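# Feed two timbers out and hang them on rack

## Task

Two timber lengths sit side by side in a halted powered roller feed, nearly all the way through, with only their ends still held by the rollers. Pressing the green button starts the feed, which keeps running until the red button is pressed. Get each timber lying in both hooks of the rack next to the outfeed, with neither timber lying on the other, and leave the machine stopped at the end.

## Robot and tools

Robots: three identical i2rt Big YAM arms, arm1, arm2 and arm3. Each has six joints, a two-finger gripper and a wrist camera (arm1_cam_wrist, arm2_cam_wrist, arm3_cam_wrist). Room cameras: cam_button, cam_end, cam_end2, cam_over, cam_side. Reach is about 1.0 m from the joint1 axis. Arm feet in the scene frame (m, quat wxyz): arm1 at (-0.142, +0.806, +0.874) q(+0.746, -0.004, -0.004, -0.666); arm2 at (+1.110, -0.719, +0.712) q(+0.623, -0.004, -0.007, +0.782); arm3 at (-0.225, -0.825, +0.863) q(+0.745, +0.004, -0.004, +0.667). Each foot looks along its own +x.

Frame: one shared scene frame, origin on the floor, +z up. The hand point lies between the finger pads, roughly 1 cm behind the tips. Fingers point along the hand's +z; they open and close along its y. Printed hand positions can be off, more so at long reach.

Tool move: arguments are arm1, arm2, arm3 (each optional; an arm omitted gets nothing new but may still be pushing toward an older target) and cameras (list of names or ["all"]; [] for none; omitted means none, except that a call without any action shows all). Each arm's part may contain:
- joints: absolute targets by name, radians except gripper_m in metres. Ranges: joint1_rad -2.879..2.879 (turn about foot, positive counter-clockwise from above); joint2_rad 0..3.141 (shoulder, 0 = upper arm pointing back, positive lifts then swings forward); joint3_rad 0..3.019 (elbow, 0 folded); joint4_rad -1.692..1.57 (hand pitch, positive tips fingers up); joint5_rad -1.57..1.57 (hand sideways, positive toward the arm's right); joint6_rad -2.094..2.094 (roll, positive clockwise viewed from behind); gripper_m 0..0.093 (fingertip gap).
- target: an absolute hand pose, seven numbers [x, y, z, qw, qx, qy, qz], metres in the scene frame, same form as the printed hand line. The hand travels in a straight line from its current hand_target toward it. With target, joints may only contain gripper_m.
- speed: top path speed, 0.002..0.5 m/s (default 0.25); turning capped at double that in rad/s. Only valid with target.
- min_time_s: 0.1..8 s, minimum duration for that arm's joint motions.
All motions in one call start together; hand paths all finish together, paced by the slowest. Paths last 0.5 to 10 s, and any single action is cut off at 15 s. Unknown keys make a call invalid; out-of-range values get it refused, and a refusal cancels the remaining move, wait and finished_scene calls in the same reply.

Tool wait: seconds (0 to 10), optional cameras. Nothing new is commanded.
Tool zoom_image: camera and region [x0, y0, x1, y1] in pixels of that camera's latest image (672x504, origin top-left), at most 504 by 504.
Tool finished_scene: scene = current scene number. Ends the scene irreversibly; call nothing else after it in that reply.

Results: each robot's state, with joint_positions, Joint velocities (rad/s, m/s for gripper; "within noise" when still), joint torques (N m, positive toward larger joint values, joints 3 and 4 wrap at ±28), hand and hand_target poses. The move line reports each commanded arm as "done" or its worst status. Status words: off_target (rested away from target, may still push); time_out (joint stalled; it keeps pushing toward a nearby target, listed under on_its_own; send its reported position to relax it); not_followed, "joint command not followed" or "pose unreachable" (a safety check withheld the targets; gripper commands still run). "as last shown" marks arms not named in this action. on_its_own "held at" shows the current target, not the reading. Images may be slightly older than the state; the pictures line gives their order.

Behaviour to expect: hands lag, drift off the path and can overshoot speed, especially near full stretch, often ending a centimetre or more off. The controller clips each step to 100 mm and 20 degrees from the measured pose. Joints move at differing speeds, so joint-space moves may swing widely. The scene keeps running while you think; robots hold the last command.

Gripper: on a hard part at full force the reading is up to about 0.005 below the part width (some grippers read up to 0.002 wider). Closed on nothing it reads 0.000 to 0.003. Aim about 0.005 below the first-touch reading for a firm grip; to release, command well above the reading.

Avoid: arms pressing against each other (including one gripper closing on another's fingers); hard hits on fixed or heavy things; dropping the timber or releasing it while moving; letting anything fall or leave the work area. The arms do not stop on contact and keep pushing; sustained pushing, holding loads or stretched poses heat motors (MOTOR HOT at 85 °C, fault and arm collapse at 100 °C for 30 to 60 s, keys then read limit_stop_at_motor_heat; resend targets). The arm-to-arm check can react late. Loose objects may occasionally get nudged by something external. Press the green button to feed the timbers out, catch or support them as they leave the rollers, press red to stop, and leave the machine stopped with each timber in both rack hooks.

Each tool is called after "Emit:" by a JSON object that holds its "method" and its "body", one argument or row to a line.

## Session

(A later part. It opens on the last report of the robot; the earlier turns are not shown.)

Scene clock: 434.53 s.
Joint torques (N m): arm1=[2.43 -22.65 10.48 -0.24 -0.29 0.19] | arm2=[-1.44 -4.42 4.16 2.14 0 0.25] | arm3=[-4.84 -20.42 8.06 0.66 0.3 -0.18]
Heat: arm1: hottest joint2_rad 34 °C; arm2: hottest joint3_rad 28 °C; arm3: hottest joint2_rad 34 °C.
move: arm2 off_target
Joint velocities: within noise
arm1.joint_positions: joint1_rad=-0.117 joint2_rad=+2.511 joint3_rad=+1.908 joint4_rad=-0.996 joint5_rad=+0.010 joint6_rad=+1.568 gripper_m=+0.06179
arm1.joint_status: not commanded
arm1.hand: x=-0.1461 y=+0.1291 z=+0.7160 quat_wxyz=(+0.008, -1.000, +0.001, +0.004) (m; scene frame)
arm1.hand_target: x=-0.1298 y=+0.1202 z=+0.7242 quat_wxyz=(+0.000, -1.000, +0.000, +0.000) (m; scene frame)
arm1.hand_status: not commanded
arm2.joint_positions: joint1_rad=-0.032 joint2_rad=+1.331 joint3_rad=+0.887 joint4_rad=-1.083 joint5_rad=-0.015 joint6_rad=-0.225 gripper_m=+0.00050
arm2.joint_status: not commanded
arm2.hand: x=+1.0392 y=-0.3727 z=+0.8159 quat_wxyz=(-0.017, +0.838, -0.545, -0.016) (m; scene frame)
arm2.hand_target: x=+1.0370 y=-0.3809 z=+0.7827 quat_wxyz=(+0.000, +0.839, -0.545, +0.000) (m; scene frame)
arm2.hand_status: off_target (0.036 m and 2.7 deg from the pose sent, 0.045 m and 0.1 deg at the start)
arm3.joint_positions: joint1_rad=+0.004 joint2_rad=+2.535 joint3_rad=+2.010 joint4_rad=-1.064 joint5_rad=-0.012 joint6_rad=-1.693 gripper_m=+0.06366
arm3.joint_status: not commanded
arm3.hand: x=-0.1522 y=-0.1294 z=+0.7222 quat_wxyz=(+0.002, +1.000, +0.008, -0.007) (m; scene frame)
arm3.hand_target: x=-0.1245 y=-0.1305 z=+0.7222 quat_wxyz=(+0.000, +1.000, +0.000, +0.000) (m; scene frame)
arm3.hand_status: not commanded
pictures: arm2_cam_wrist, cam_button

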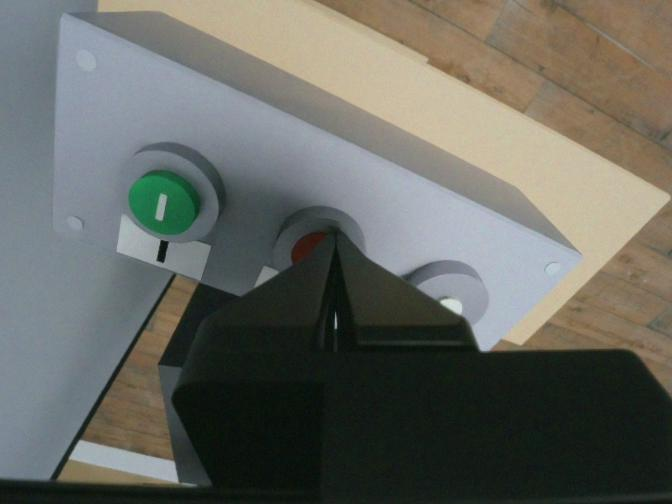

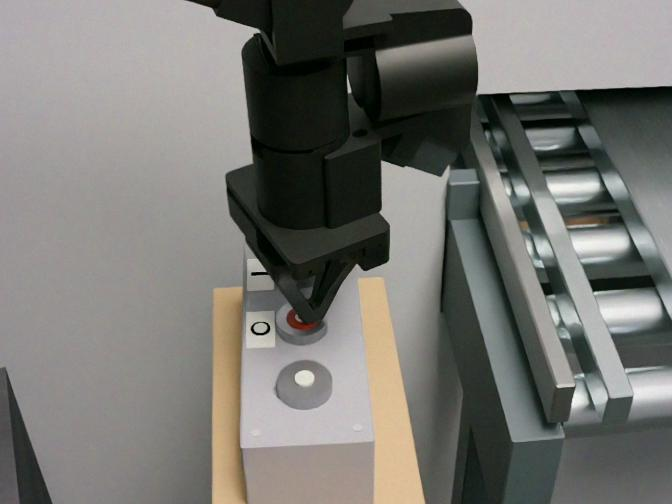

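Emit:
{"method": "move", "body": {
  "arm1": {"target":[-0.38,0.122,0.75,0,1,0,0],"speed":0.12},
  "arm3": {"target":[-0.38,-0.130,0.75,0,1,0,0],"speed":0.12},
  "arm2": {"target":[1.02,-0.38,0.90,0,0.839,-0.545,0],"speed":0.12},
  "cameras": ["all"]
}}

Scene clock: 519.13 s.
Joint torques (N m): arm1=[0.85 -26.99 15.25 -1.31 -0.05 -0.54] | arm2=[-1.49 -9.23 11.86 -0.35 -0.09 0.26] | arm3=[-2.26 -23.65 13.53 -0.88 -0.22 0.94]
Heat: arm1: hottest joint2_rad 35 °C; arm2: hottest joint3_rad 26 °C; arm3: hottest joint2_rad 35 °C.
move: arm1 off_target; arm2 off_target; arm3 off_target
Joint velocities: within noise
arm1.joint_positions: joint1_rad=-0.450 joint2_rad=+2.611 joint3_rad=+2.047 joint4_rad=-1.109 joint5_rad=+0.010 joint6_rad=+1.300 gripper_m=+0.06179
arm1.joint_status: not commanded
arm1.hand: x=-0.3685 y=+0.1629 z=+0.6938 quat_wxyz=(+0.044, -0.998, +0.033, -0.011) (m; scene frame)
arm1.hand_target: x=-0.3788 y=+0.1255 z=+0.7510 quat_wxyz=(-0.001, -1.000, +0.001, +0.002) (m; scene frame)
arm1.hand_status: off_target (0.070 m and 6.4 deg from the pose sent, 0.236 m and 1.1 deg at the start)
arm2.joint_positions: joint1_rad=+0.010 joint2_rad=+1.285 joint3_rad=+1.011 joint4_rad=-1.357 joint5_rad=-0.014 joint6_rad=-0.184 gripper_m=+0.00050
arm2.joint_status: not commanded
arm2.hand: x=+1.0288 y=-0.3962 z=+0.8751 quat_wxyz=(+0.019, +0.838, -0.545, +0.021) (m; scene frame)
arm2.hand_target: x=+1.0204 y=-0.3812 z=+0.8998 quat_wxyz=(+0.000, +0.839, -0.545, +0.000) (m; scene frame)
arm2.hand_status: off_target (0.031 m and 3.3 deg from the pose sent, 0.087 m and 2.7 deg at the start)
arm3.joint_positions: joint1_rad=+0.333 joint2_rad=+2.556 joint3_rad=+1.953 joint4_rad=-1.076 joint5_rad=-0.007 joint6_rad=-1.443 gripper_m=+0.06366
arm3.joint_status: not commanded
arm3.hand: x=-0.3719 y=-0.1766 z=+0.6907 quat_wxyz=(+0.048, +0.998, +0.047, +0.007) (m; scene frame)
arm3.hand_target: x=-0.3790 y=-0.1344 z=+0.7512 quat_wxyz=(-0.002, +1.000, +0.002, -0.003) (m; scene frame)
arm3.hand_status: off_target (0.076 m and 7.7 deg from the pose sent, 0.229 m and 1.2 deg at the start)
pictures: arm1_cam_wrist, arm2_cam_wrist, arm3_cam_wrist, cam_button, cam_end, cam_end2, cam_over, cam_side

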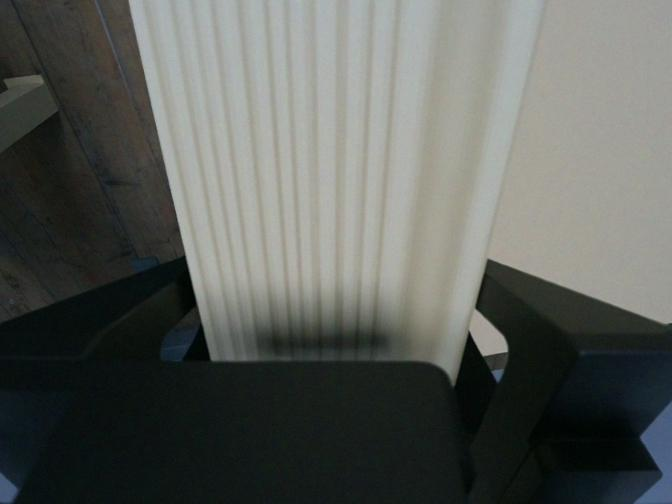

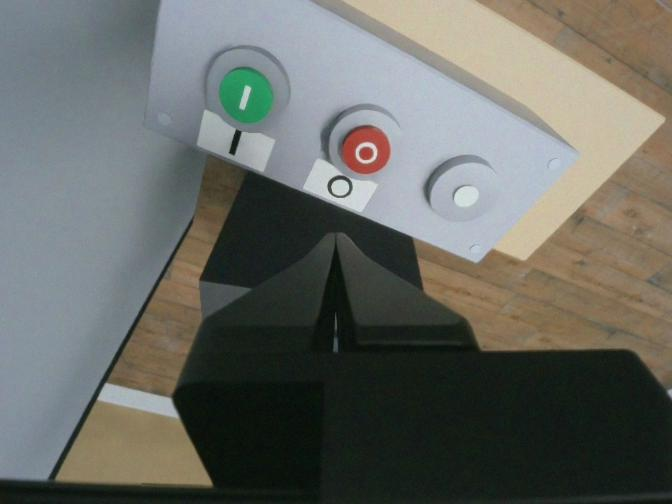

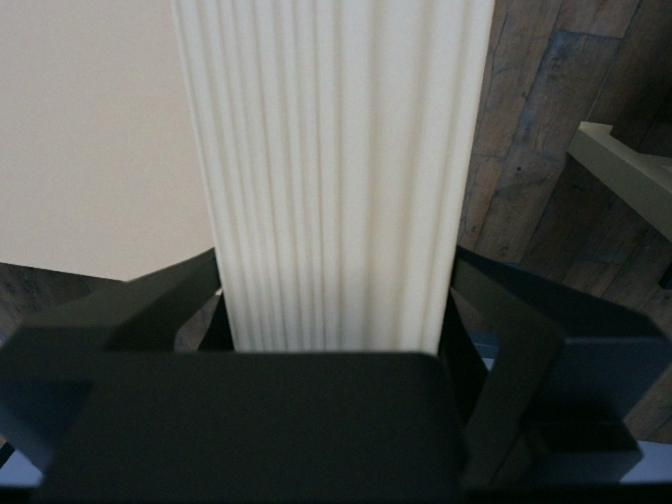

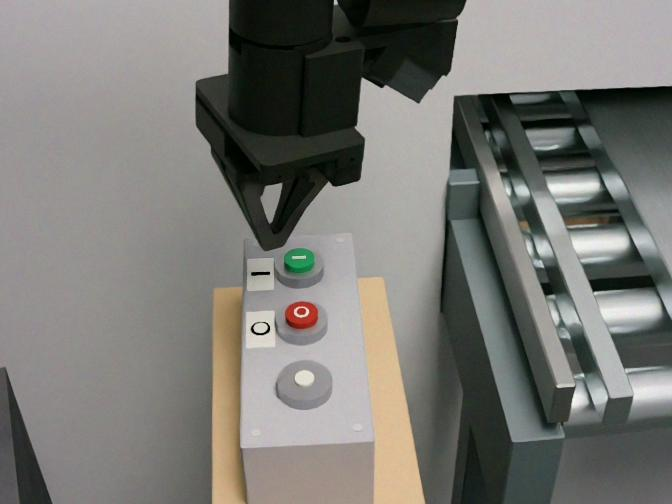

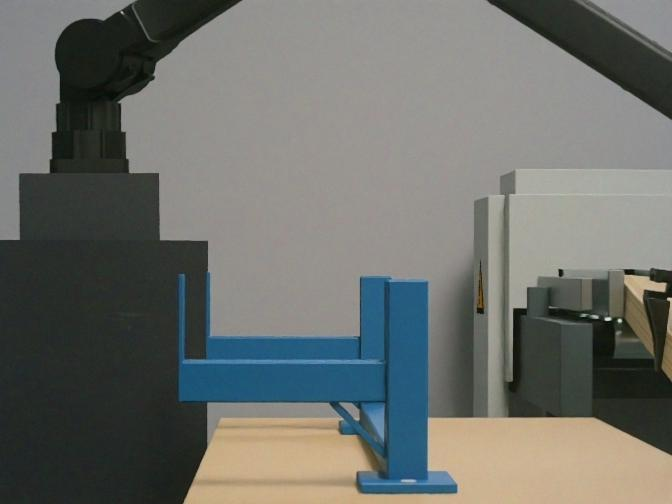

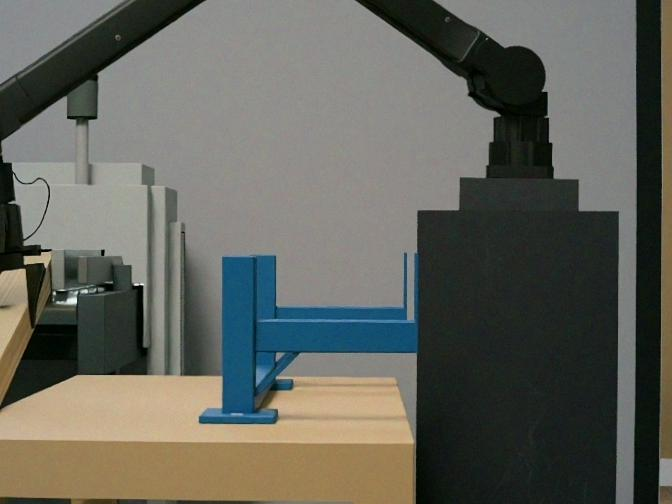

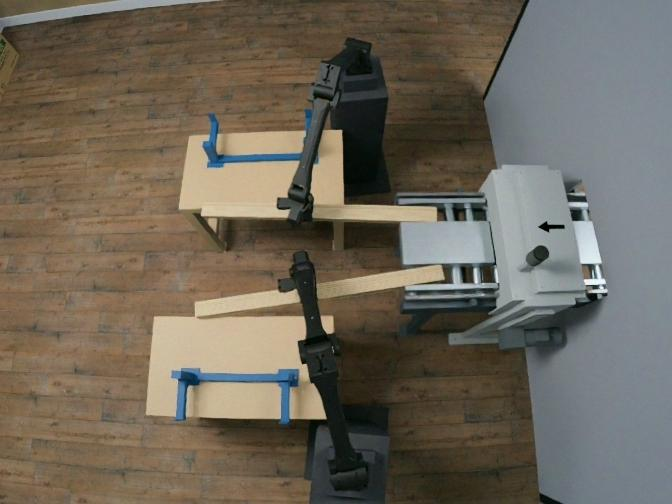

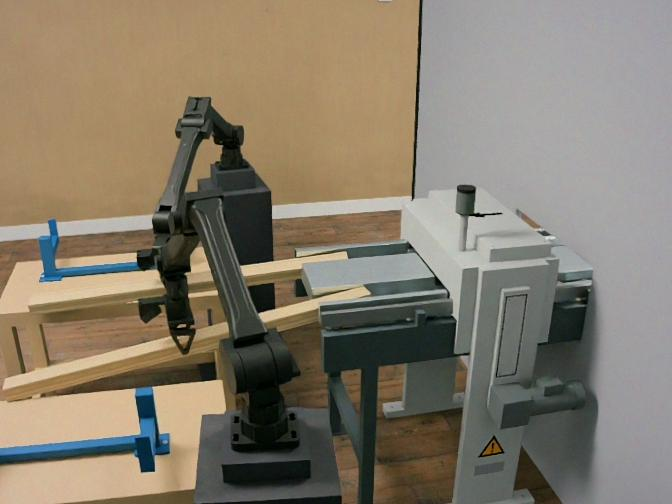

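Emit:
{"method": "move", "body": {
  "arm1": {"target":[-0.43,0.13,0.88,0,1,0,0],"speed":0.12},
  "arm3": {"target":[-0.42,-0.130,0.88,0,1,0,0],"speed":0.12},
  "cameras": ["arm1_cam_wrist","arm3_cam_wrist","cam_end","cam_end2","cam_over","cam_side"]
}}

Scene clock: 540.27 s.
Joint torques (N m): arm1=[-0.09 -31.33 13.27 -1.99 -0.19 -0.89] | arm2=[-1.49 -9.23 11.86 -0.34 -0.09 0.25] | arm3=[-1.49 -28.04 11.28 -1.09 0.04 1.12]
Heat: arm1: hottest joint2_rad 37 °C; arm2: hottest joint3_rad 30 °C; arm3: hottest joint3_rad 39 °C.
move: arm1 off_target; arm3 off_target
Joint velocities: within noise
arm1.joint_positions: joint1_rad=-0.506 joint2_rad=+2.539 joint3_rad=+2.047 joint4_rad=-1.203 joint5_rad=+0.019 joint6_rad=+1.273 gripper_m=+0.06179
arm1.joint_status: not commanded
arm1.hand: x=-0.4049 y=+0.1796 z=+0.7435 quat_wxyz=(+0.056, -0.997, +0.047, -0.013) (m; scene frame)
arm1.hand_target: x=-0.4202 y=+0.1501 z=+0.8333 quat_wxyz=(+0.000, -1.000, +0.001, +0.004) (m; scene frame)
arm1.hand_status: off_target (0.147 m and 8.5 deg from the pose sent, 0.199 m and 6.4 deg at the start; pose on its path clipped on 56 of 65 steps)
arm2: as last shown
arm3.joint_positions: joint1_rad=+0.381 joint2_rad=+2.485 joint3_rad=+1.953 joint4_rad=-1.165 joint5_rad=-0.018 joint6_rad=-1.410 gripper_m=+0.06366
arm3.joint_status: not commanded
arm3.hand: x=-0.4038 y=-0.1870 z=+0.7385 quat_wxyz=(+0.058, +0.997, +0.054, +0.005) (m; scene frame)
arm3.hand_target: x=-0.4132 y=-0.1543 z=+0.8280 quat_wxyz=(-0.001, +1.000, +0.002, -0.004) (m; scene frame)
arm3.hand_status: off_target (0.153 m and 9.1 deg from the pose sent, 0.201 m and 7.7 deg at the start; pose on its path clipped on 57 of 65 steps)
pictures: arm1_cam_wrist, arm3_cam_wrist, cam_end, cam_end2, cam_over, cam_side

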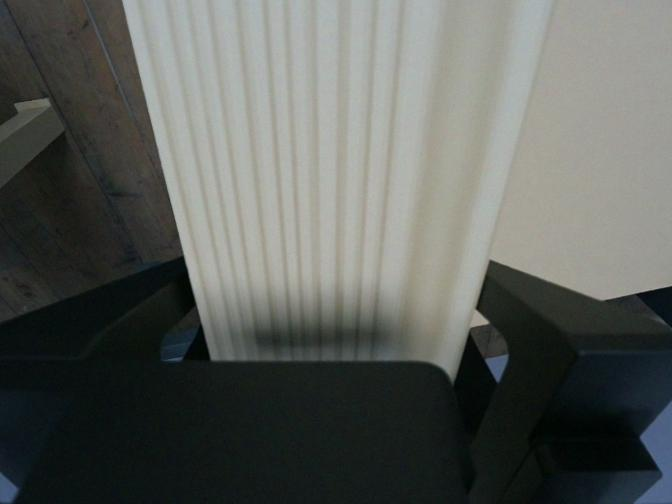

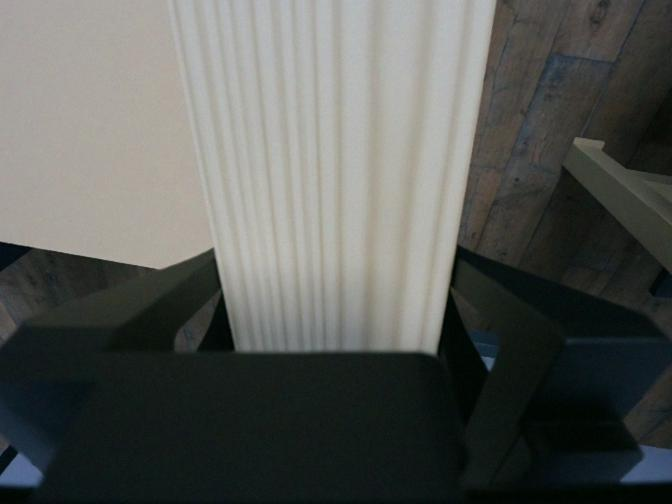

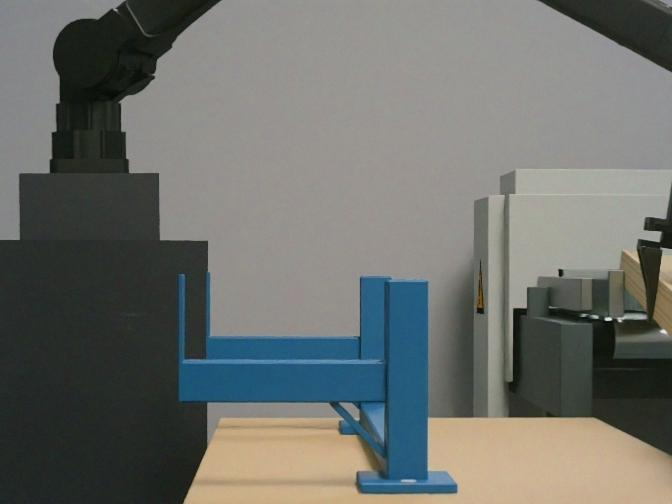

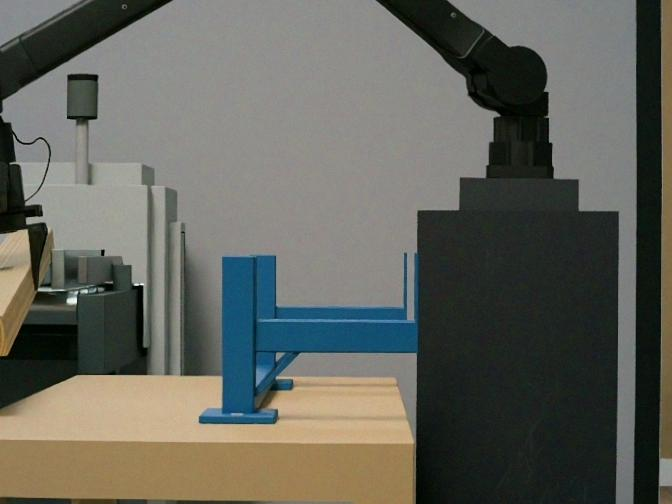

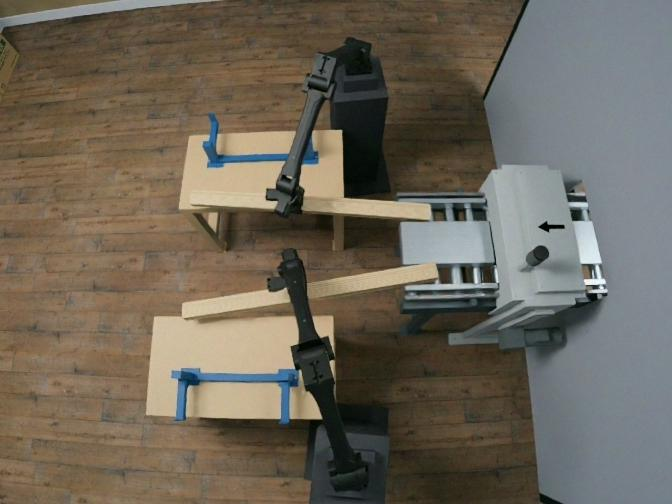

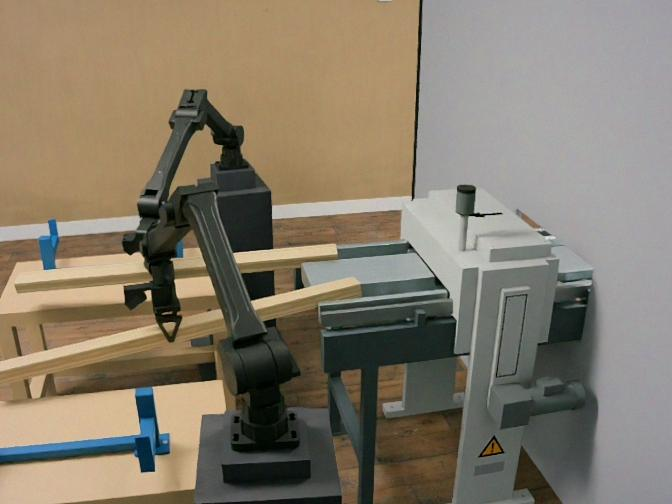

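Emit:
{"method": "move", "body": {
  "arm1": {"target":[-0.40,0.28,0.95,0,1,0,0],"speed":0.12},
  "arm3": {"target":[-0.42,-0.28,0.95,0,1,0,0],"speed":0.12},
  "cameras": ["cam_over","cam_side"]
}}

Emit:
{"method": "move", "body": {
  "arm1": {"target":[-0.40,0.28,0.98,0,1,0,0],"speed":0.12},
  "arm3": {"target":[-0.42,-0.28,0.98,0,1,0,0],"speed":0.12},
  "cameras": ["cam_over","cam_side","arm1_cam_wrist","arm3_cam_wrist"]
}}

Scene clock: 569.97 s.
Joint torques (N m): arm1=[-3.9 -26.7 5.59 -5.65 0.82 -1.66] | arm2=[-1.49 -9.23 11.86 -0.34 -0.09 0.26] | arm3=[3.02 -23.82 6 -4.01 -1.2 2.12]
Heat: arm1: hottest joint2_rad 46 °C; arm2: hottest joint3_rad 33 °C; arm3: hottest joint3_rad 40 °C.
move: arm1 off_target; arm3 off_target
Joint velocities: within noise
arm1.joint_positions: joint1_rad=-0.515 joint2_rad=+2.076 joint3_rad=+1.662 joint4_rad=-1.075 joint5_rad=-0.024 joint6_rad=+1.317 gripper_m=+0.06255
arm1.joint_status: not commanded
arm1.hand: x=-0.3868 y=+0.2213 z=+0.9089 quat_wxyz=(-0.049, -0.996, +0.073, +0.001) (m; scene frame)
arm1.hand_target: x=-0.3990 y=+0.2735 z=+0.9453 quat_wxyz=(-0.005, -1.000, +0.006, -0.002) (m; scene frame)
arm1.hand_status: off_target (0.073 m and 10.1 deg from the pose sent, 0.230 m and 8.5 deg at the start; pose on its path clipped on 13 of 66 steps)
arm2: as last shown
arm3.joint_positions: joint1_rad=+0.390 joint2_rad=+2.049 joint3_rad=+1.633 joint4_rad=-1.087 joint5_rad=+0.033 joint6_rad=-1.450 gripper_m=+0.06460
arm3.joint_status: not commanded
arm3.hand: x=-0.3905 y=-0.2254 z=+0.9035 quat_wxyz=(-0.042, +0.996, +0.079, +0.010) (m; scene frame)
arm3.hand_target: x=-0.4171 y=-0.2741 z=+0.9445 quat_wxyz=(-0.005, +1.000, +0.008, +0.002) (m; scene frame)
arm3.hand_status: off_target (0.078 m and 10.3 deg from the pose sent, 0.232 m and 9.1 deg at the start; pose on its path clipped on 14 of 66 steps)
pictures: cam_over, cam_side

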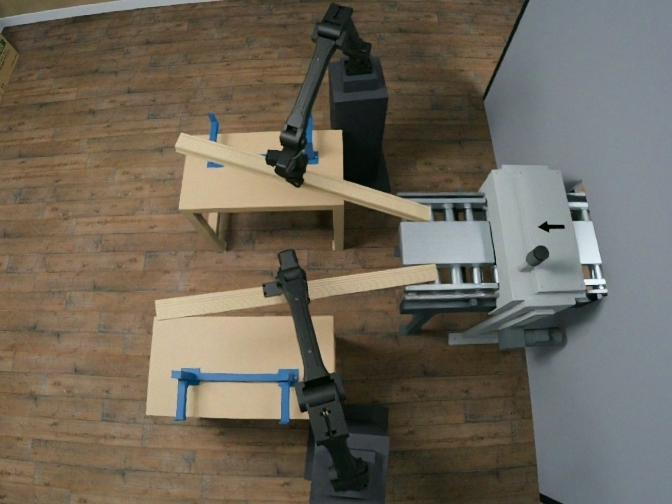

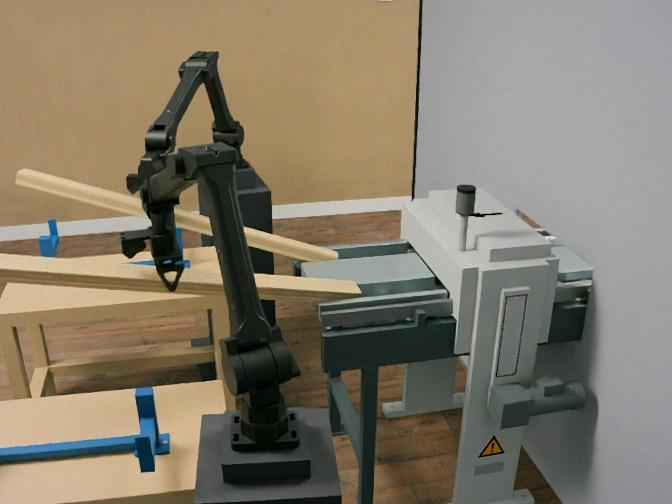

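Scene clock: 572.07 s.
Joint torques (N m): arm1=[-3.9 -27.4 8.54 -7.32 0.94 -1.68] | arm2=[-1.49 -9.23 11.88 -0.34 -0.09 0.25] | arm3=[-2.32 -22.12 11 -0.1 0.04 0.1]
Heat: arm1: hottest joint2_rad 45 °C; arm2: hottest joint3_rad 33 °C; arm3: hottest joint3_rad 40 °C.
move: arm1 off_target; arm3 off_target
Joint velocities: within noise
arm1.joint_positions: joint1_rad=-0.512 joint2_rad=+2.059 joint3_rad=+1.662 joint4_rad=-1.088 joint5_rad=-0.028 joint6_rad=+1.320 gripper_m=+0.06269
arm1.joint_status: not commanded
arm1.hand: x=-0.3840 y=+0.2219 z=+0.9187 quat_wxyz=(-0.051, -0.996, +0.073, +0.000) (m; scene frame)
arm1.hand_target: x=-0.3987 y=+0.2729 z=+0.9734 quat_wxyz=(-0.010, -1.000, +0.007, +0.000) (m; scene frame)
arm1.hand_status: off_target (0.086 m and 10.3 deg from the pose sent, 0.093 m and 10.1 deg at the start)
arm2: as last shown
arm3.joint_positions: joint1_rad=+0.459 joint2_rad=+1.998 joint3_rad=+1.589 joint4_rad=-1.285 joint5_rad=-0.011 joint6_rad=-1.236 gripper_m=+0.06377
arm3.joint_status: not commanded
arm3.hand: x=-0.4174 y=-0.2991 z=+0.9182 quat_wxyz=(+0.053, +0.998, +0.006, +0.016) (m; scene frame)
arm3.hand_target: x=-0.4190 y=-0.2827 z=+0.9788 quat_wxyz=(+0.000, +1.000, +0.000, +0.000) (m; scene frame)
arm3.hand_status: off_target (0.065 m and 6.4 deg from the pose sent, 0.098 m and 10.3 deg at the start)
pictures: arm1_cam_wrist, arm3_cam_wrist, cam_over, cam_side

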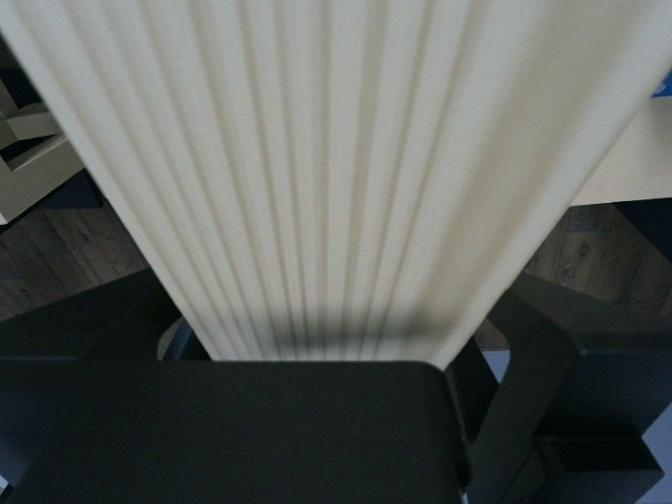

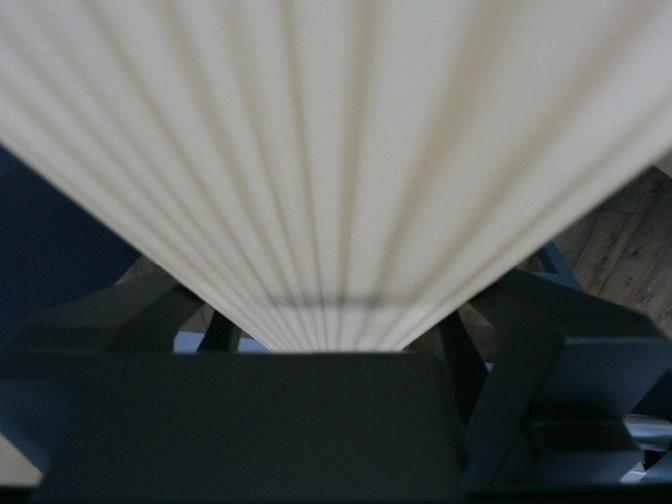

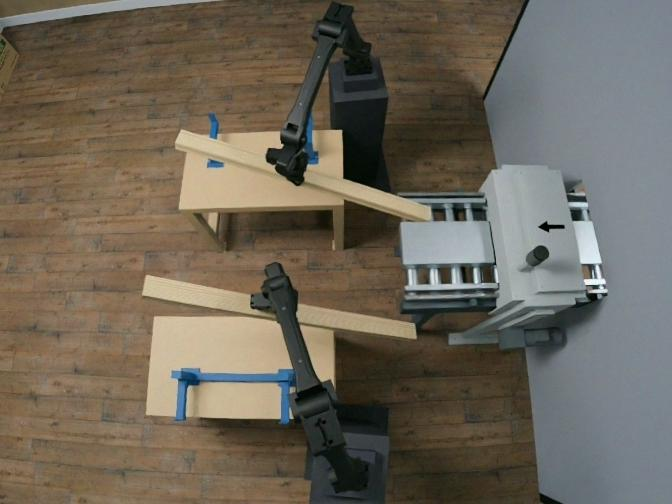

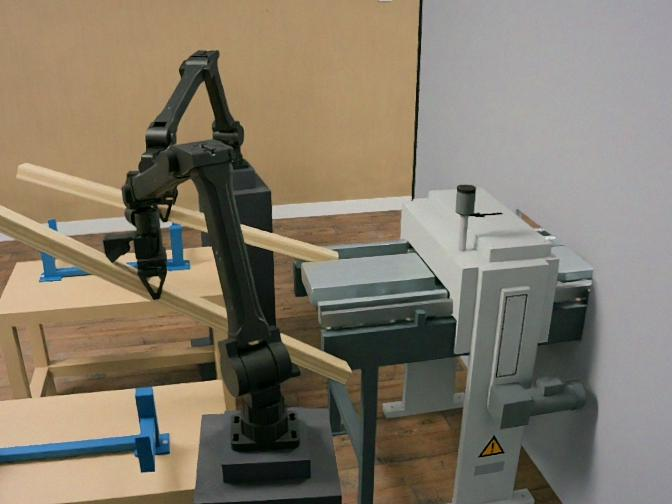

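Emit:
{"method": "move", "body": {
  "arm1": {"target":[-0.42,0.25,1.0,0,0.9848,0,0.1736],"speed":0.12},
  "arm3": {"target":[-0.43,-0.28,0.98,0,0.9848,0,0.1736],"speed":0.12},
  "cameras": ["cam_over","cam_side","cam_end","cam_end2"]
}}

Scene clock: 593.37 s.
Joint torques (N m): arm1=[-0.26 -24.47 17.06 -2.06 -0.98 -0.12] | arm2=[-1.49 -9.29 11.86 -0.34 -0.09 0.26] | arm3=[-1.32 -19.72 15.25 -1.24 0.75 0.16]
Heat: arm1: hottest joint2_rad 40 °C; arm2: hottest joint3_rad 35 °C; arm3: hottest joint3_rad 40 °C.
move: arm1 off_target; arm3 off_target
Joint velocities: within noise
arm1.joint_positions: joint1_rad=-0.650 joint2_rad=+2.196 joint3_rad=+1.915 joint4_rad=-1.581 joint5_rad=-0.267 joint6_rad=+1.016 gripper_m=+0.06214
arm1.joint_status: not commanded
arm1.hand: x=-0.4077 y=+0.2715 z=+0.9404 quat_wxyz=(+0.048, -0.981, +0.009, -0.188) (m; scene frame)
arm1.hand_target: x=-0.4178 y=+0.2539 z=+0.9996 quat_wxyz=(-0.001, -0.985, +0.000, -0.173) (m; scene frame)
arm1.hand_status: off_target (0.065 m and 5.9 deg from the pose sent, 0.093 m and 22.4 deg at the start)
arm2: as last shown
arm3.joint_positions: joint1_rad=+0.554 joint2_rad=+2.059 joint3_rad=+1.657 joint4_rad=-1.444 joint5_rad=+0.284 joint6_rad=-1.110 gripper_m=+0.06377
arm3.joint_status: not commanded
arm3.hand: x=-0.4145 y=-0.3120 z=+0.9208 quat_wxyz=(+0.055, +0.981, +0.010, +0.186) (m; scene frame)
arm3.hand_target: x=-0.4279 y=-0.2852 z=+0.9802 quat_wxyz=(-0.001, +0.985, +0.000, +0.172) (m; scene frame)
arm3.hand_status: off_target (0.069 m and 6.6 deg from the pose sent, 0.066 m and 19.2 deg at the start)
pictures: cam_end, cam_end2, cam_over, cam_side

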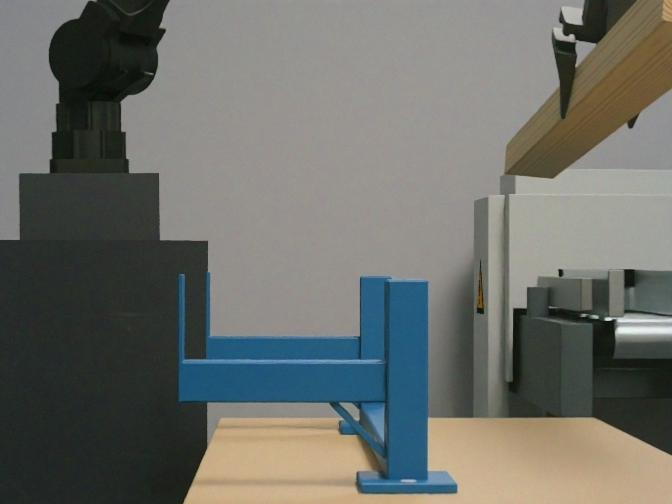

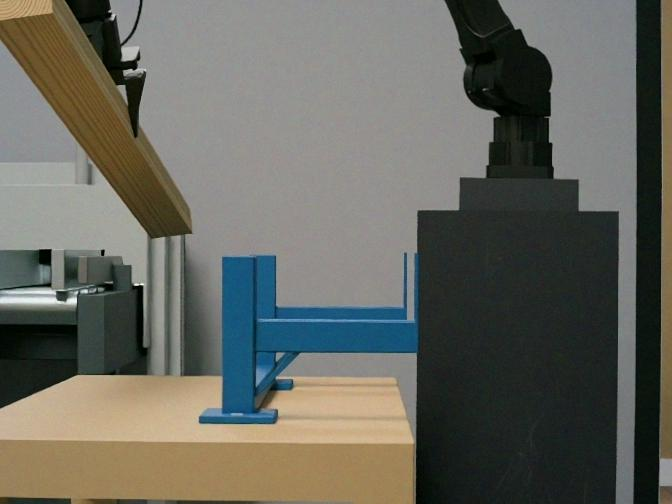

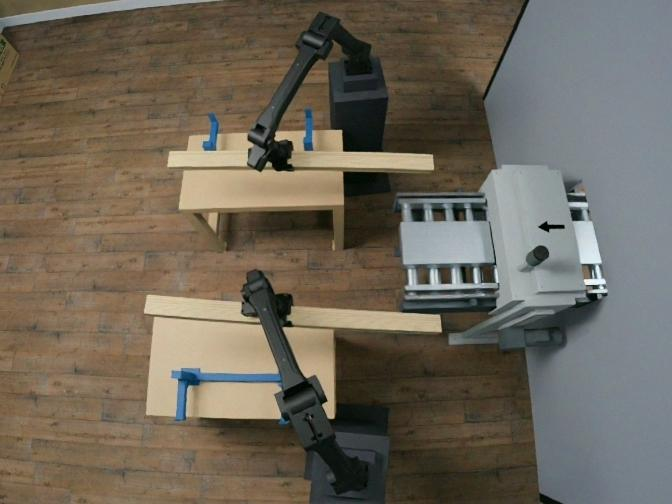

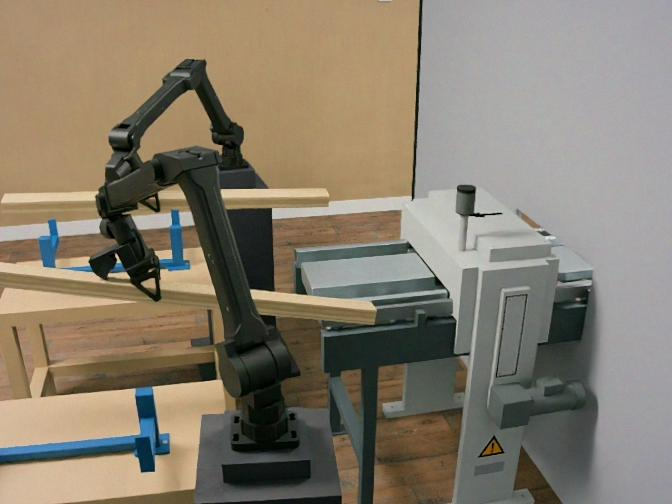

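Emit:
{"method": "move", "body": {
  "arm1": {"target":[-0.65,0.482,0.95,-0.05,-0.9835,0,-0.1736],"speed":0.12},
  "arm3": {"target":[-0.73,-0.37,0.98,-0.055,0.972,0,0.225],"speed":0.12},
  "cameras": ["all"]
}}

Scene clock: 616.37 s.
Joint torques (N m): arm1=[0.62 -23.94 15.82 -2.54 -0.72 -0.09] | arm2=[-1.49 -9.23 11.86 -0.35 -0.09 0.25] | arm3=[-2.43 -24.29 15.99 -1.42 0.82 0.12]
Heat: arm1: hottest joint2_rad 41 °C; arm2: hottest joint3_rad 36 °C; arm3: hottest joint3_rad 43 °C.
move: arm1 off_target; arm3 off_target
Joint velocities: within noise
arm1.joint_positions: joint1_rad=-1.186 joint2_rad=+2.220 joint3_rad=+1.842 joint4_rad=-1.536 joint5_rad=-0.227 joint6_rad=+0.476 gripper_m=+0.06214
arm1.joint_status: not commanded
arm1.hand: x=-0.6311 y=+0.4966 z=+0.8975 quat_wxyz=(-0.025, -0.979, +0.007, -0.203) (m; scene frame)
arm1.hand_target: x=-0.6471 y=+0.4836 z=+0.9497 quat_wxyz=(-0.050, -0.984, +0.000, -0.173) (m; scene frame)
arm1.hand_status: off_target (0.058 m and 4.5 deg from the pose sent, 0.321 m and 11.4 deg at the start)
arm2: as last shown
arm3.joint_positions: joint1_rad=+1.041 joint2_rad=+2.375 joint3_rad=+2.169 joint4_rad=-1.657 joint5_rad=+0.330 joint6_rad=-0.647 gripper_m=+0.06377
arm3.joint_status: not commanded
arm3.hand: x=-0.7095 y=-0.3931 z=+0.9054 quat_wxyz=(-0.050, +0.975, +0.026, +0.213) (m; scene frame)
arm3.hand_target: x=-0.7242 y=-0.3746 z=+0.9793 quat_wxyz=(-0.095, +0.980, +0.011, +0.172) (m; scene frame)
arm3.hand_status: off_target (0.081 m and 3.3 deg from the pose sent, 0.326 m and 13.5 deg at the start; a joint's target at an end of its range on 55 of 113 steps)
pictures: arm1_cam_wrist, arm2_cam_wrist, arm3_cam_wrist, cam_button, cam_end, cam_end2, cam_over, cam_side

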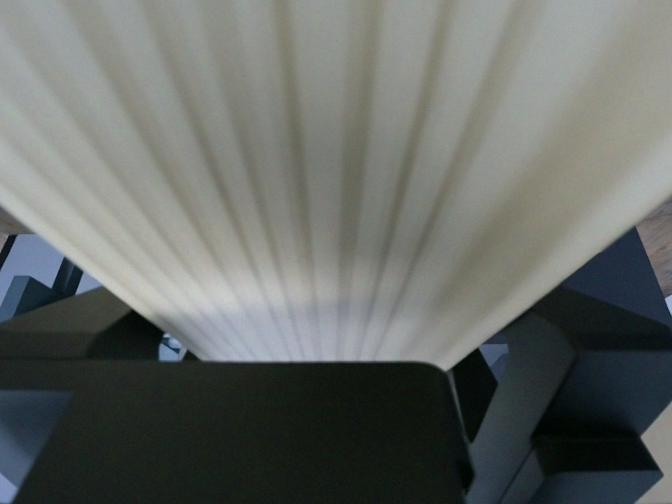

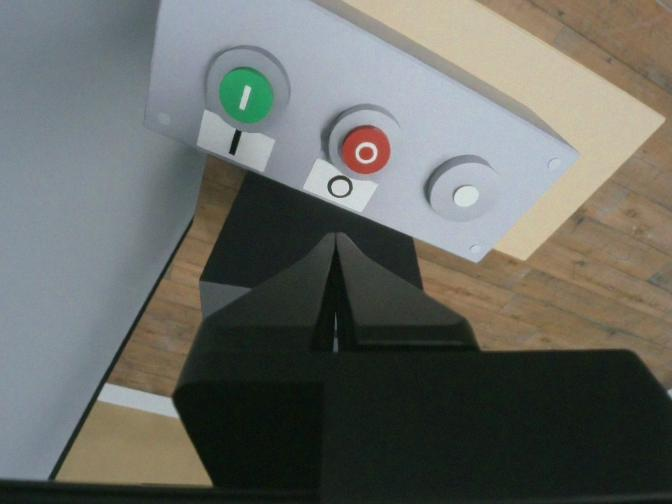

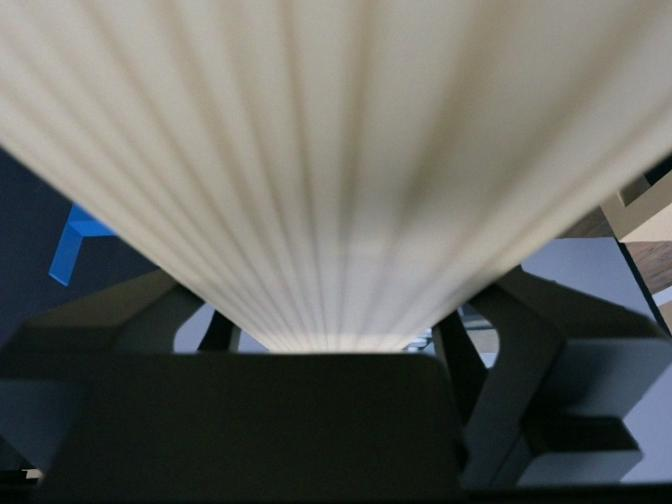

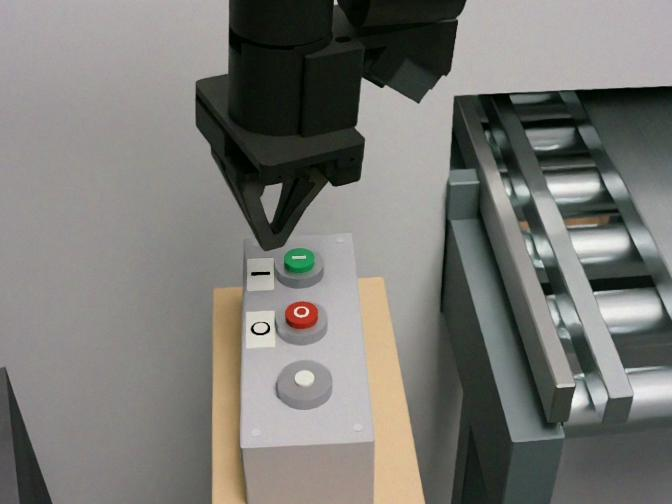

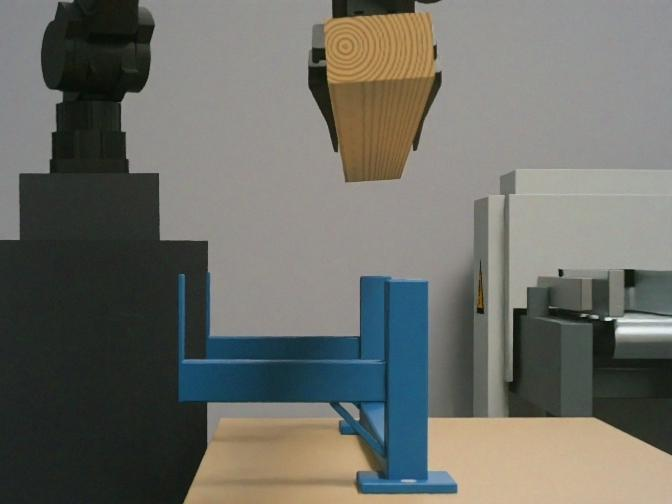

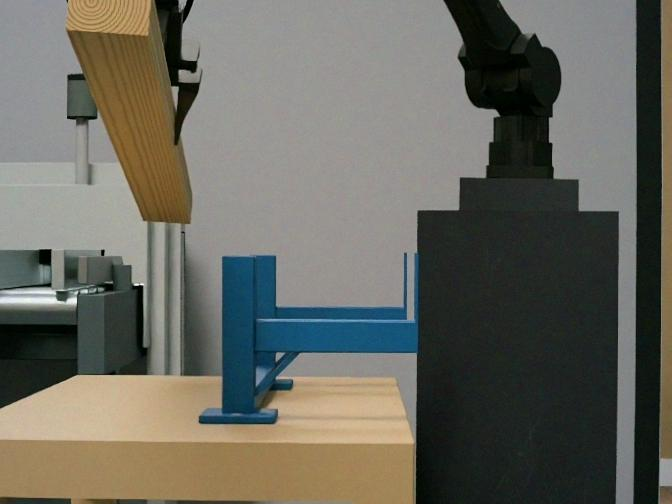

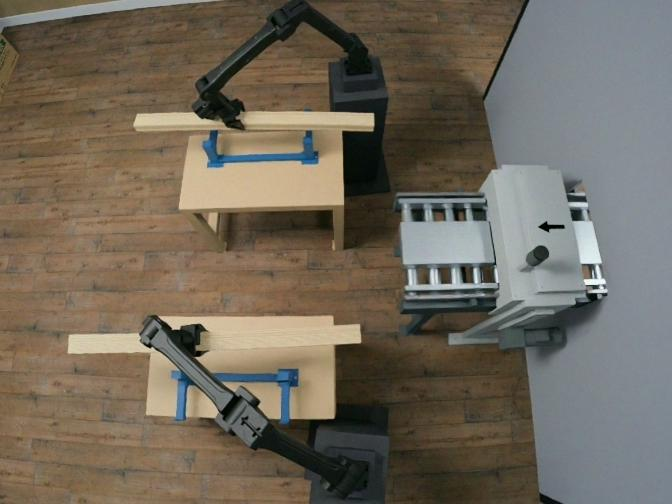

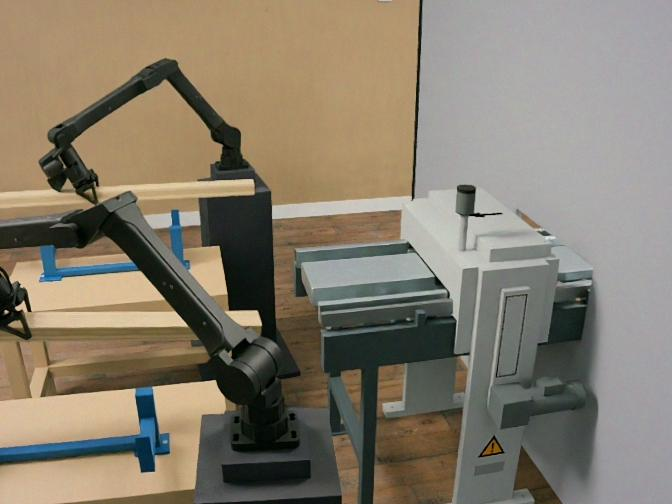

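Emit:
{"method": "zoom_image", "body": {
  "camera": "cam_over",
  "region": [120, 80, 400, 290]
}}

Emit:
{"method": "zoom_image", "body": {
  "camera": "cam_over",
  "region": [60, 290, 400, 500]
}}

Emit:
{"method": "zoom_image", "body": {
  "camera": "cam_end",
  "region": [100, 0, 500, 300]
}}

Scaled by 1.800 from the camera's 672x504 image, which has a finer 960x720 frame.

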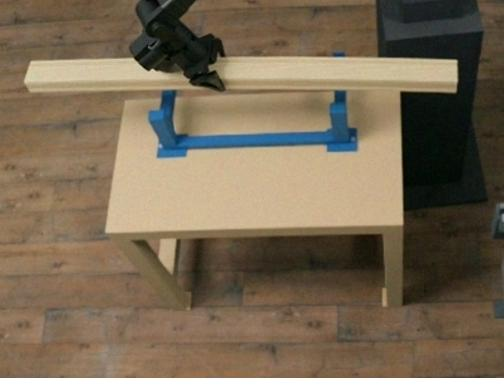

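Scaled by 1.482 from the camera's 672x504 image, which has a finer 960x720 frame.

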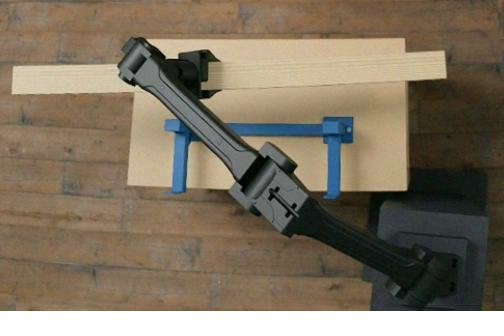

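Scaled by 1.260 from the camera's 672x504 image, which has a finer 960x720 frame.

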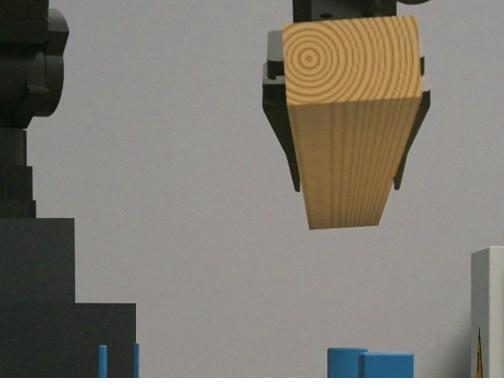

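Emit:
{"method": "move", "body": {
  "arm1": {"target":[-0.665,0.562,0.94,-0.0182,-0.9833,-0.0214,-0.175],"speed":0.1},
  "cameras": ["cam_end","cam_end2","cam_over"]
}}

Emit:
{"method": "zoom_image", "body": {
  "camera": "cam_end2",
  "region": [50, 0, 450, 450]
}}

Emit:
{"method": "zoom_image", "body": {
  "camera": "cam_end",
  "region": [100, 0, 500, 450]
}}

Scene clock: 695.77 s.
Joint torques (N m): arm1=[1.85 -25.23 10.91 -2.59 -0.45 -0.05] | arm2=[-1.49 -9.23 11.86 -0.35 -0.09 0.25] | arm3=[-2.43 -24.23 15.99 -1.4 0.82 0.12]
Heat: arm1: hottest joint2_rad 43 °C; arm2: hottest joint3_rad 39 °C; arm3: hottest joint3_rad 56 °C.
move: arm1 off_target
Joint velocities: within noise
arm1.joint_positions: joint1_rad=-1.293 joint2_rad=+2.220 joint3_rad=+1.838 joint4_rad=-1.547 joint5_rad=-0.140 joint6_rad=+0.336 gripper_m=+0.06214
arm1.joint_status: not commanded
arm1.hand: x=-0.6624 y=+0.5662 z=+0.8938 quat_wxyz=(-0.007, -0.981, -0.016, -0.191) (m; scene frame)
arm1.hand_target: x=-0.6643 y=+0.5624 z=+0.9384 quat_wxyz=(-0.018, -0.984, -0.021, -0.175) (m; scene frame)
arm1.hand_status: off_target (0.046 m and 2.3 deg from the pose sent, 0.085 m and 4.7 deg at the start)
arm2, arm3: as last shown
pictures: cam_end, cam_end2, cam_over

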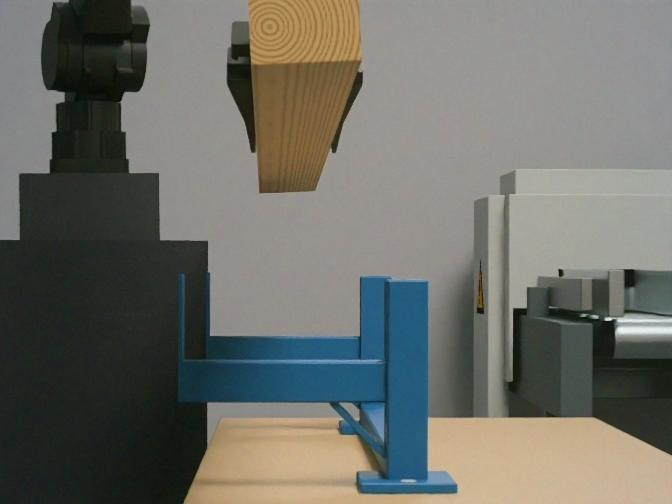

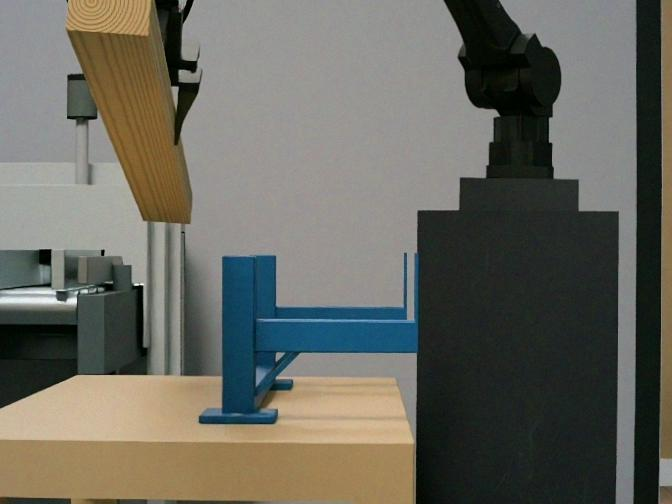

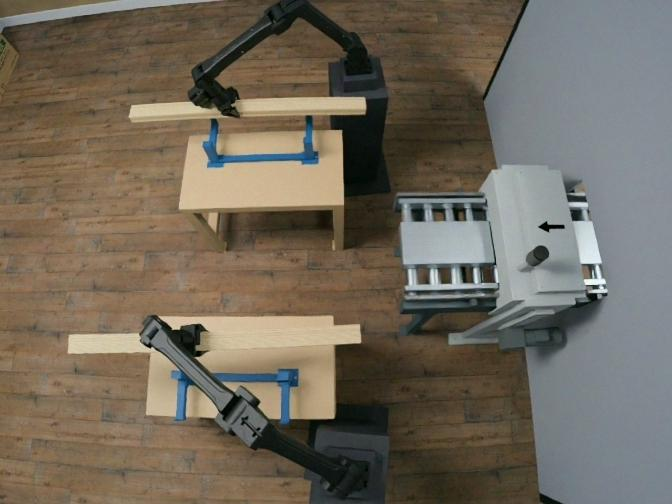

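Scaled by 1.120 from the camera's 672x504 image, which has a finer 960x720 frame.

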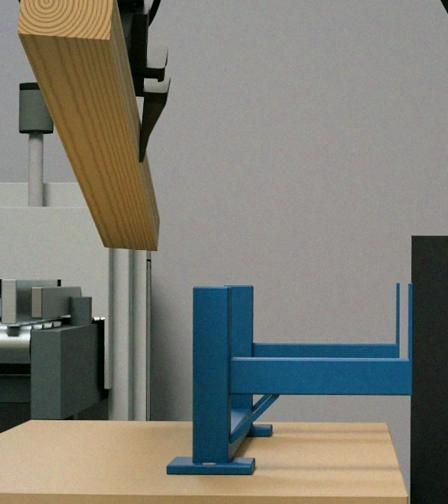

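Scaled by 1.120 from the camera's 672x504 image, which has a finer 960x720 frame.

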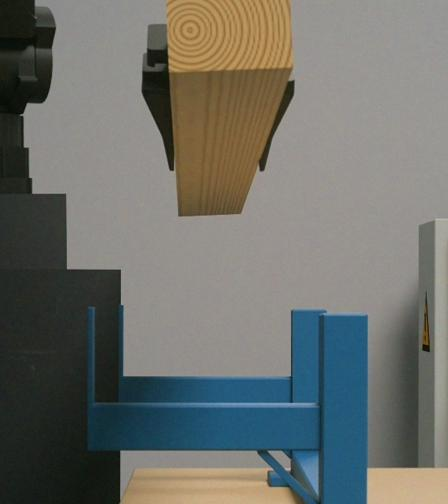

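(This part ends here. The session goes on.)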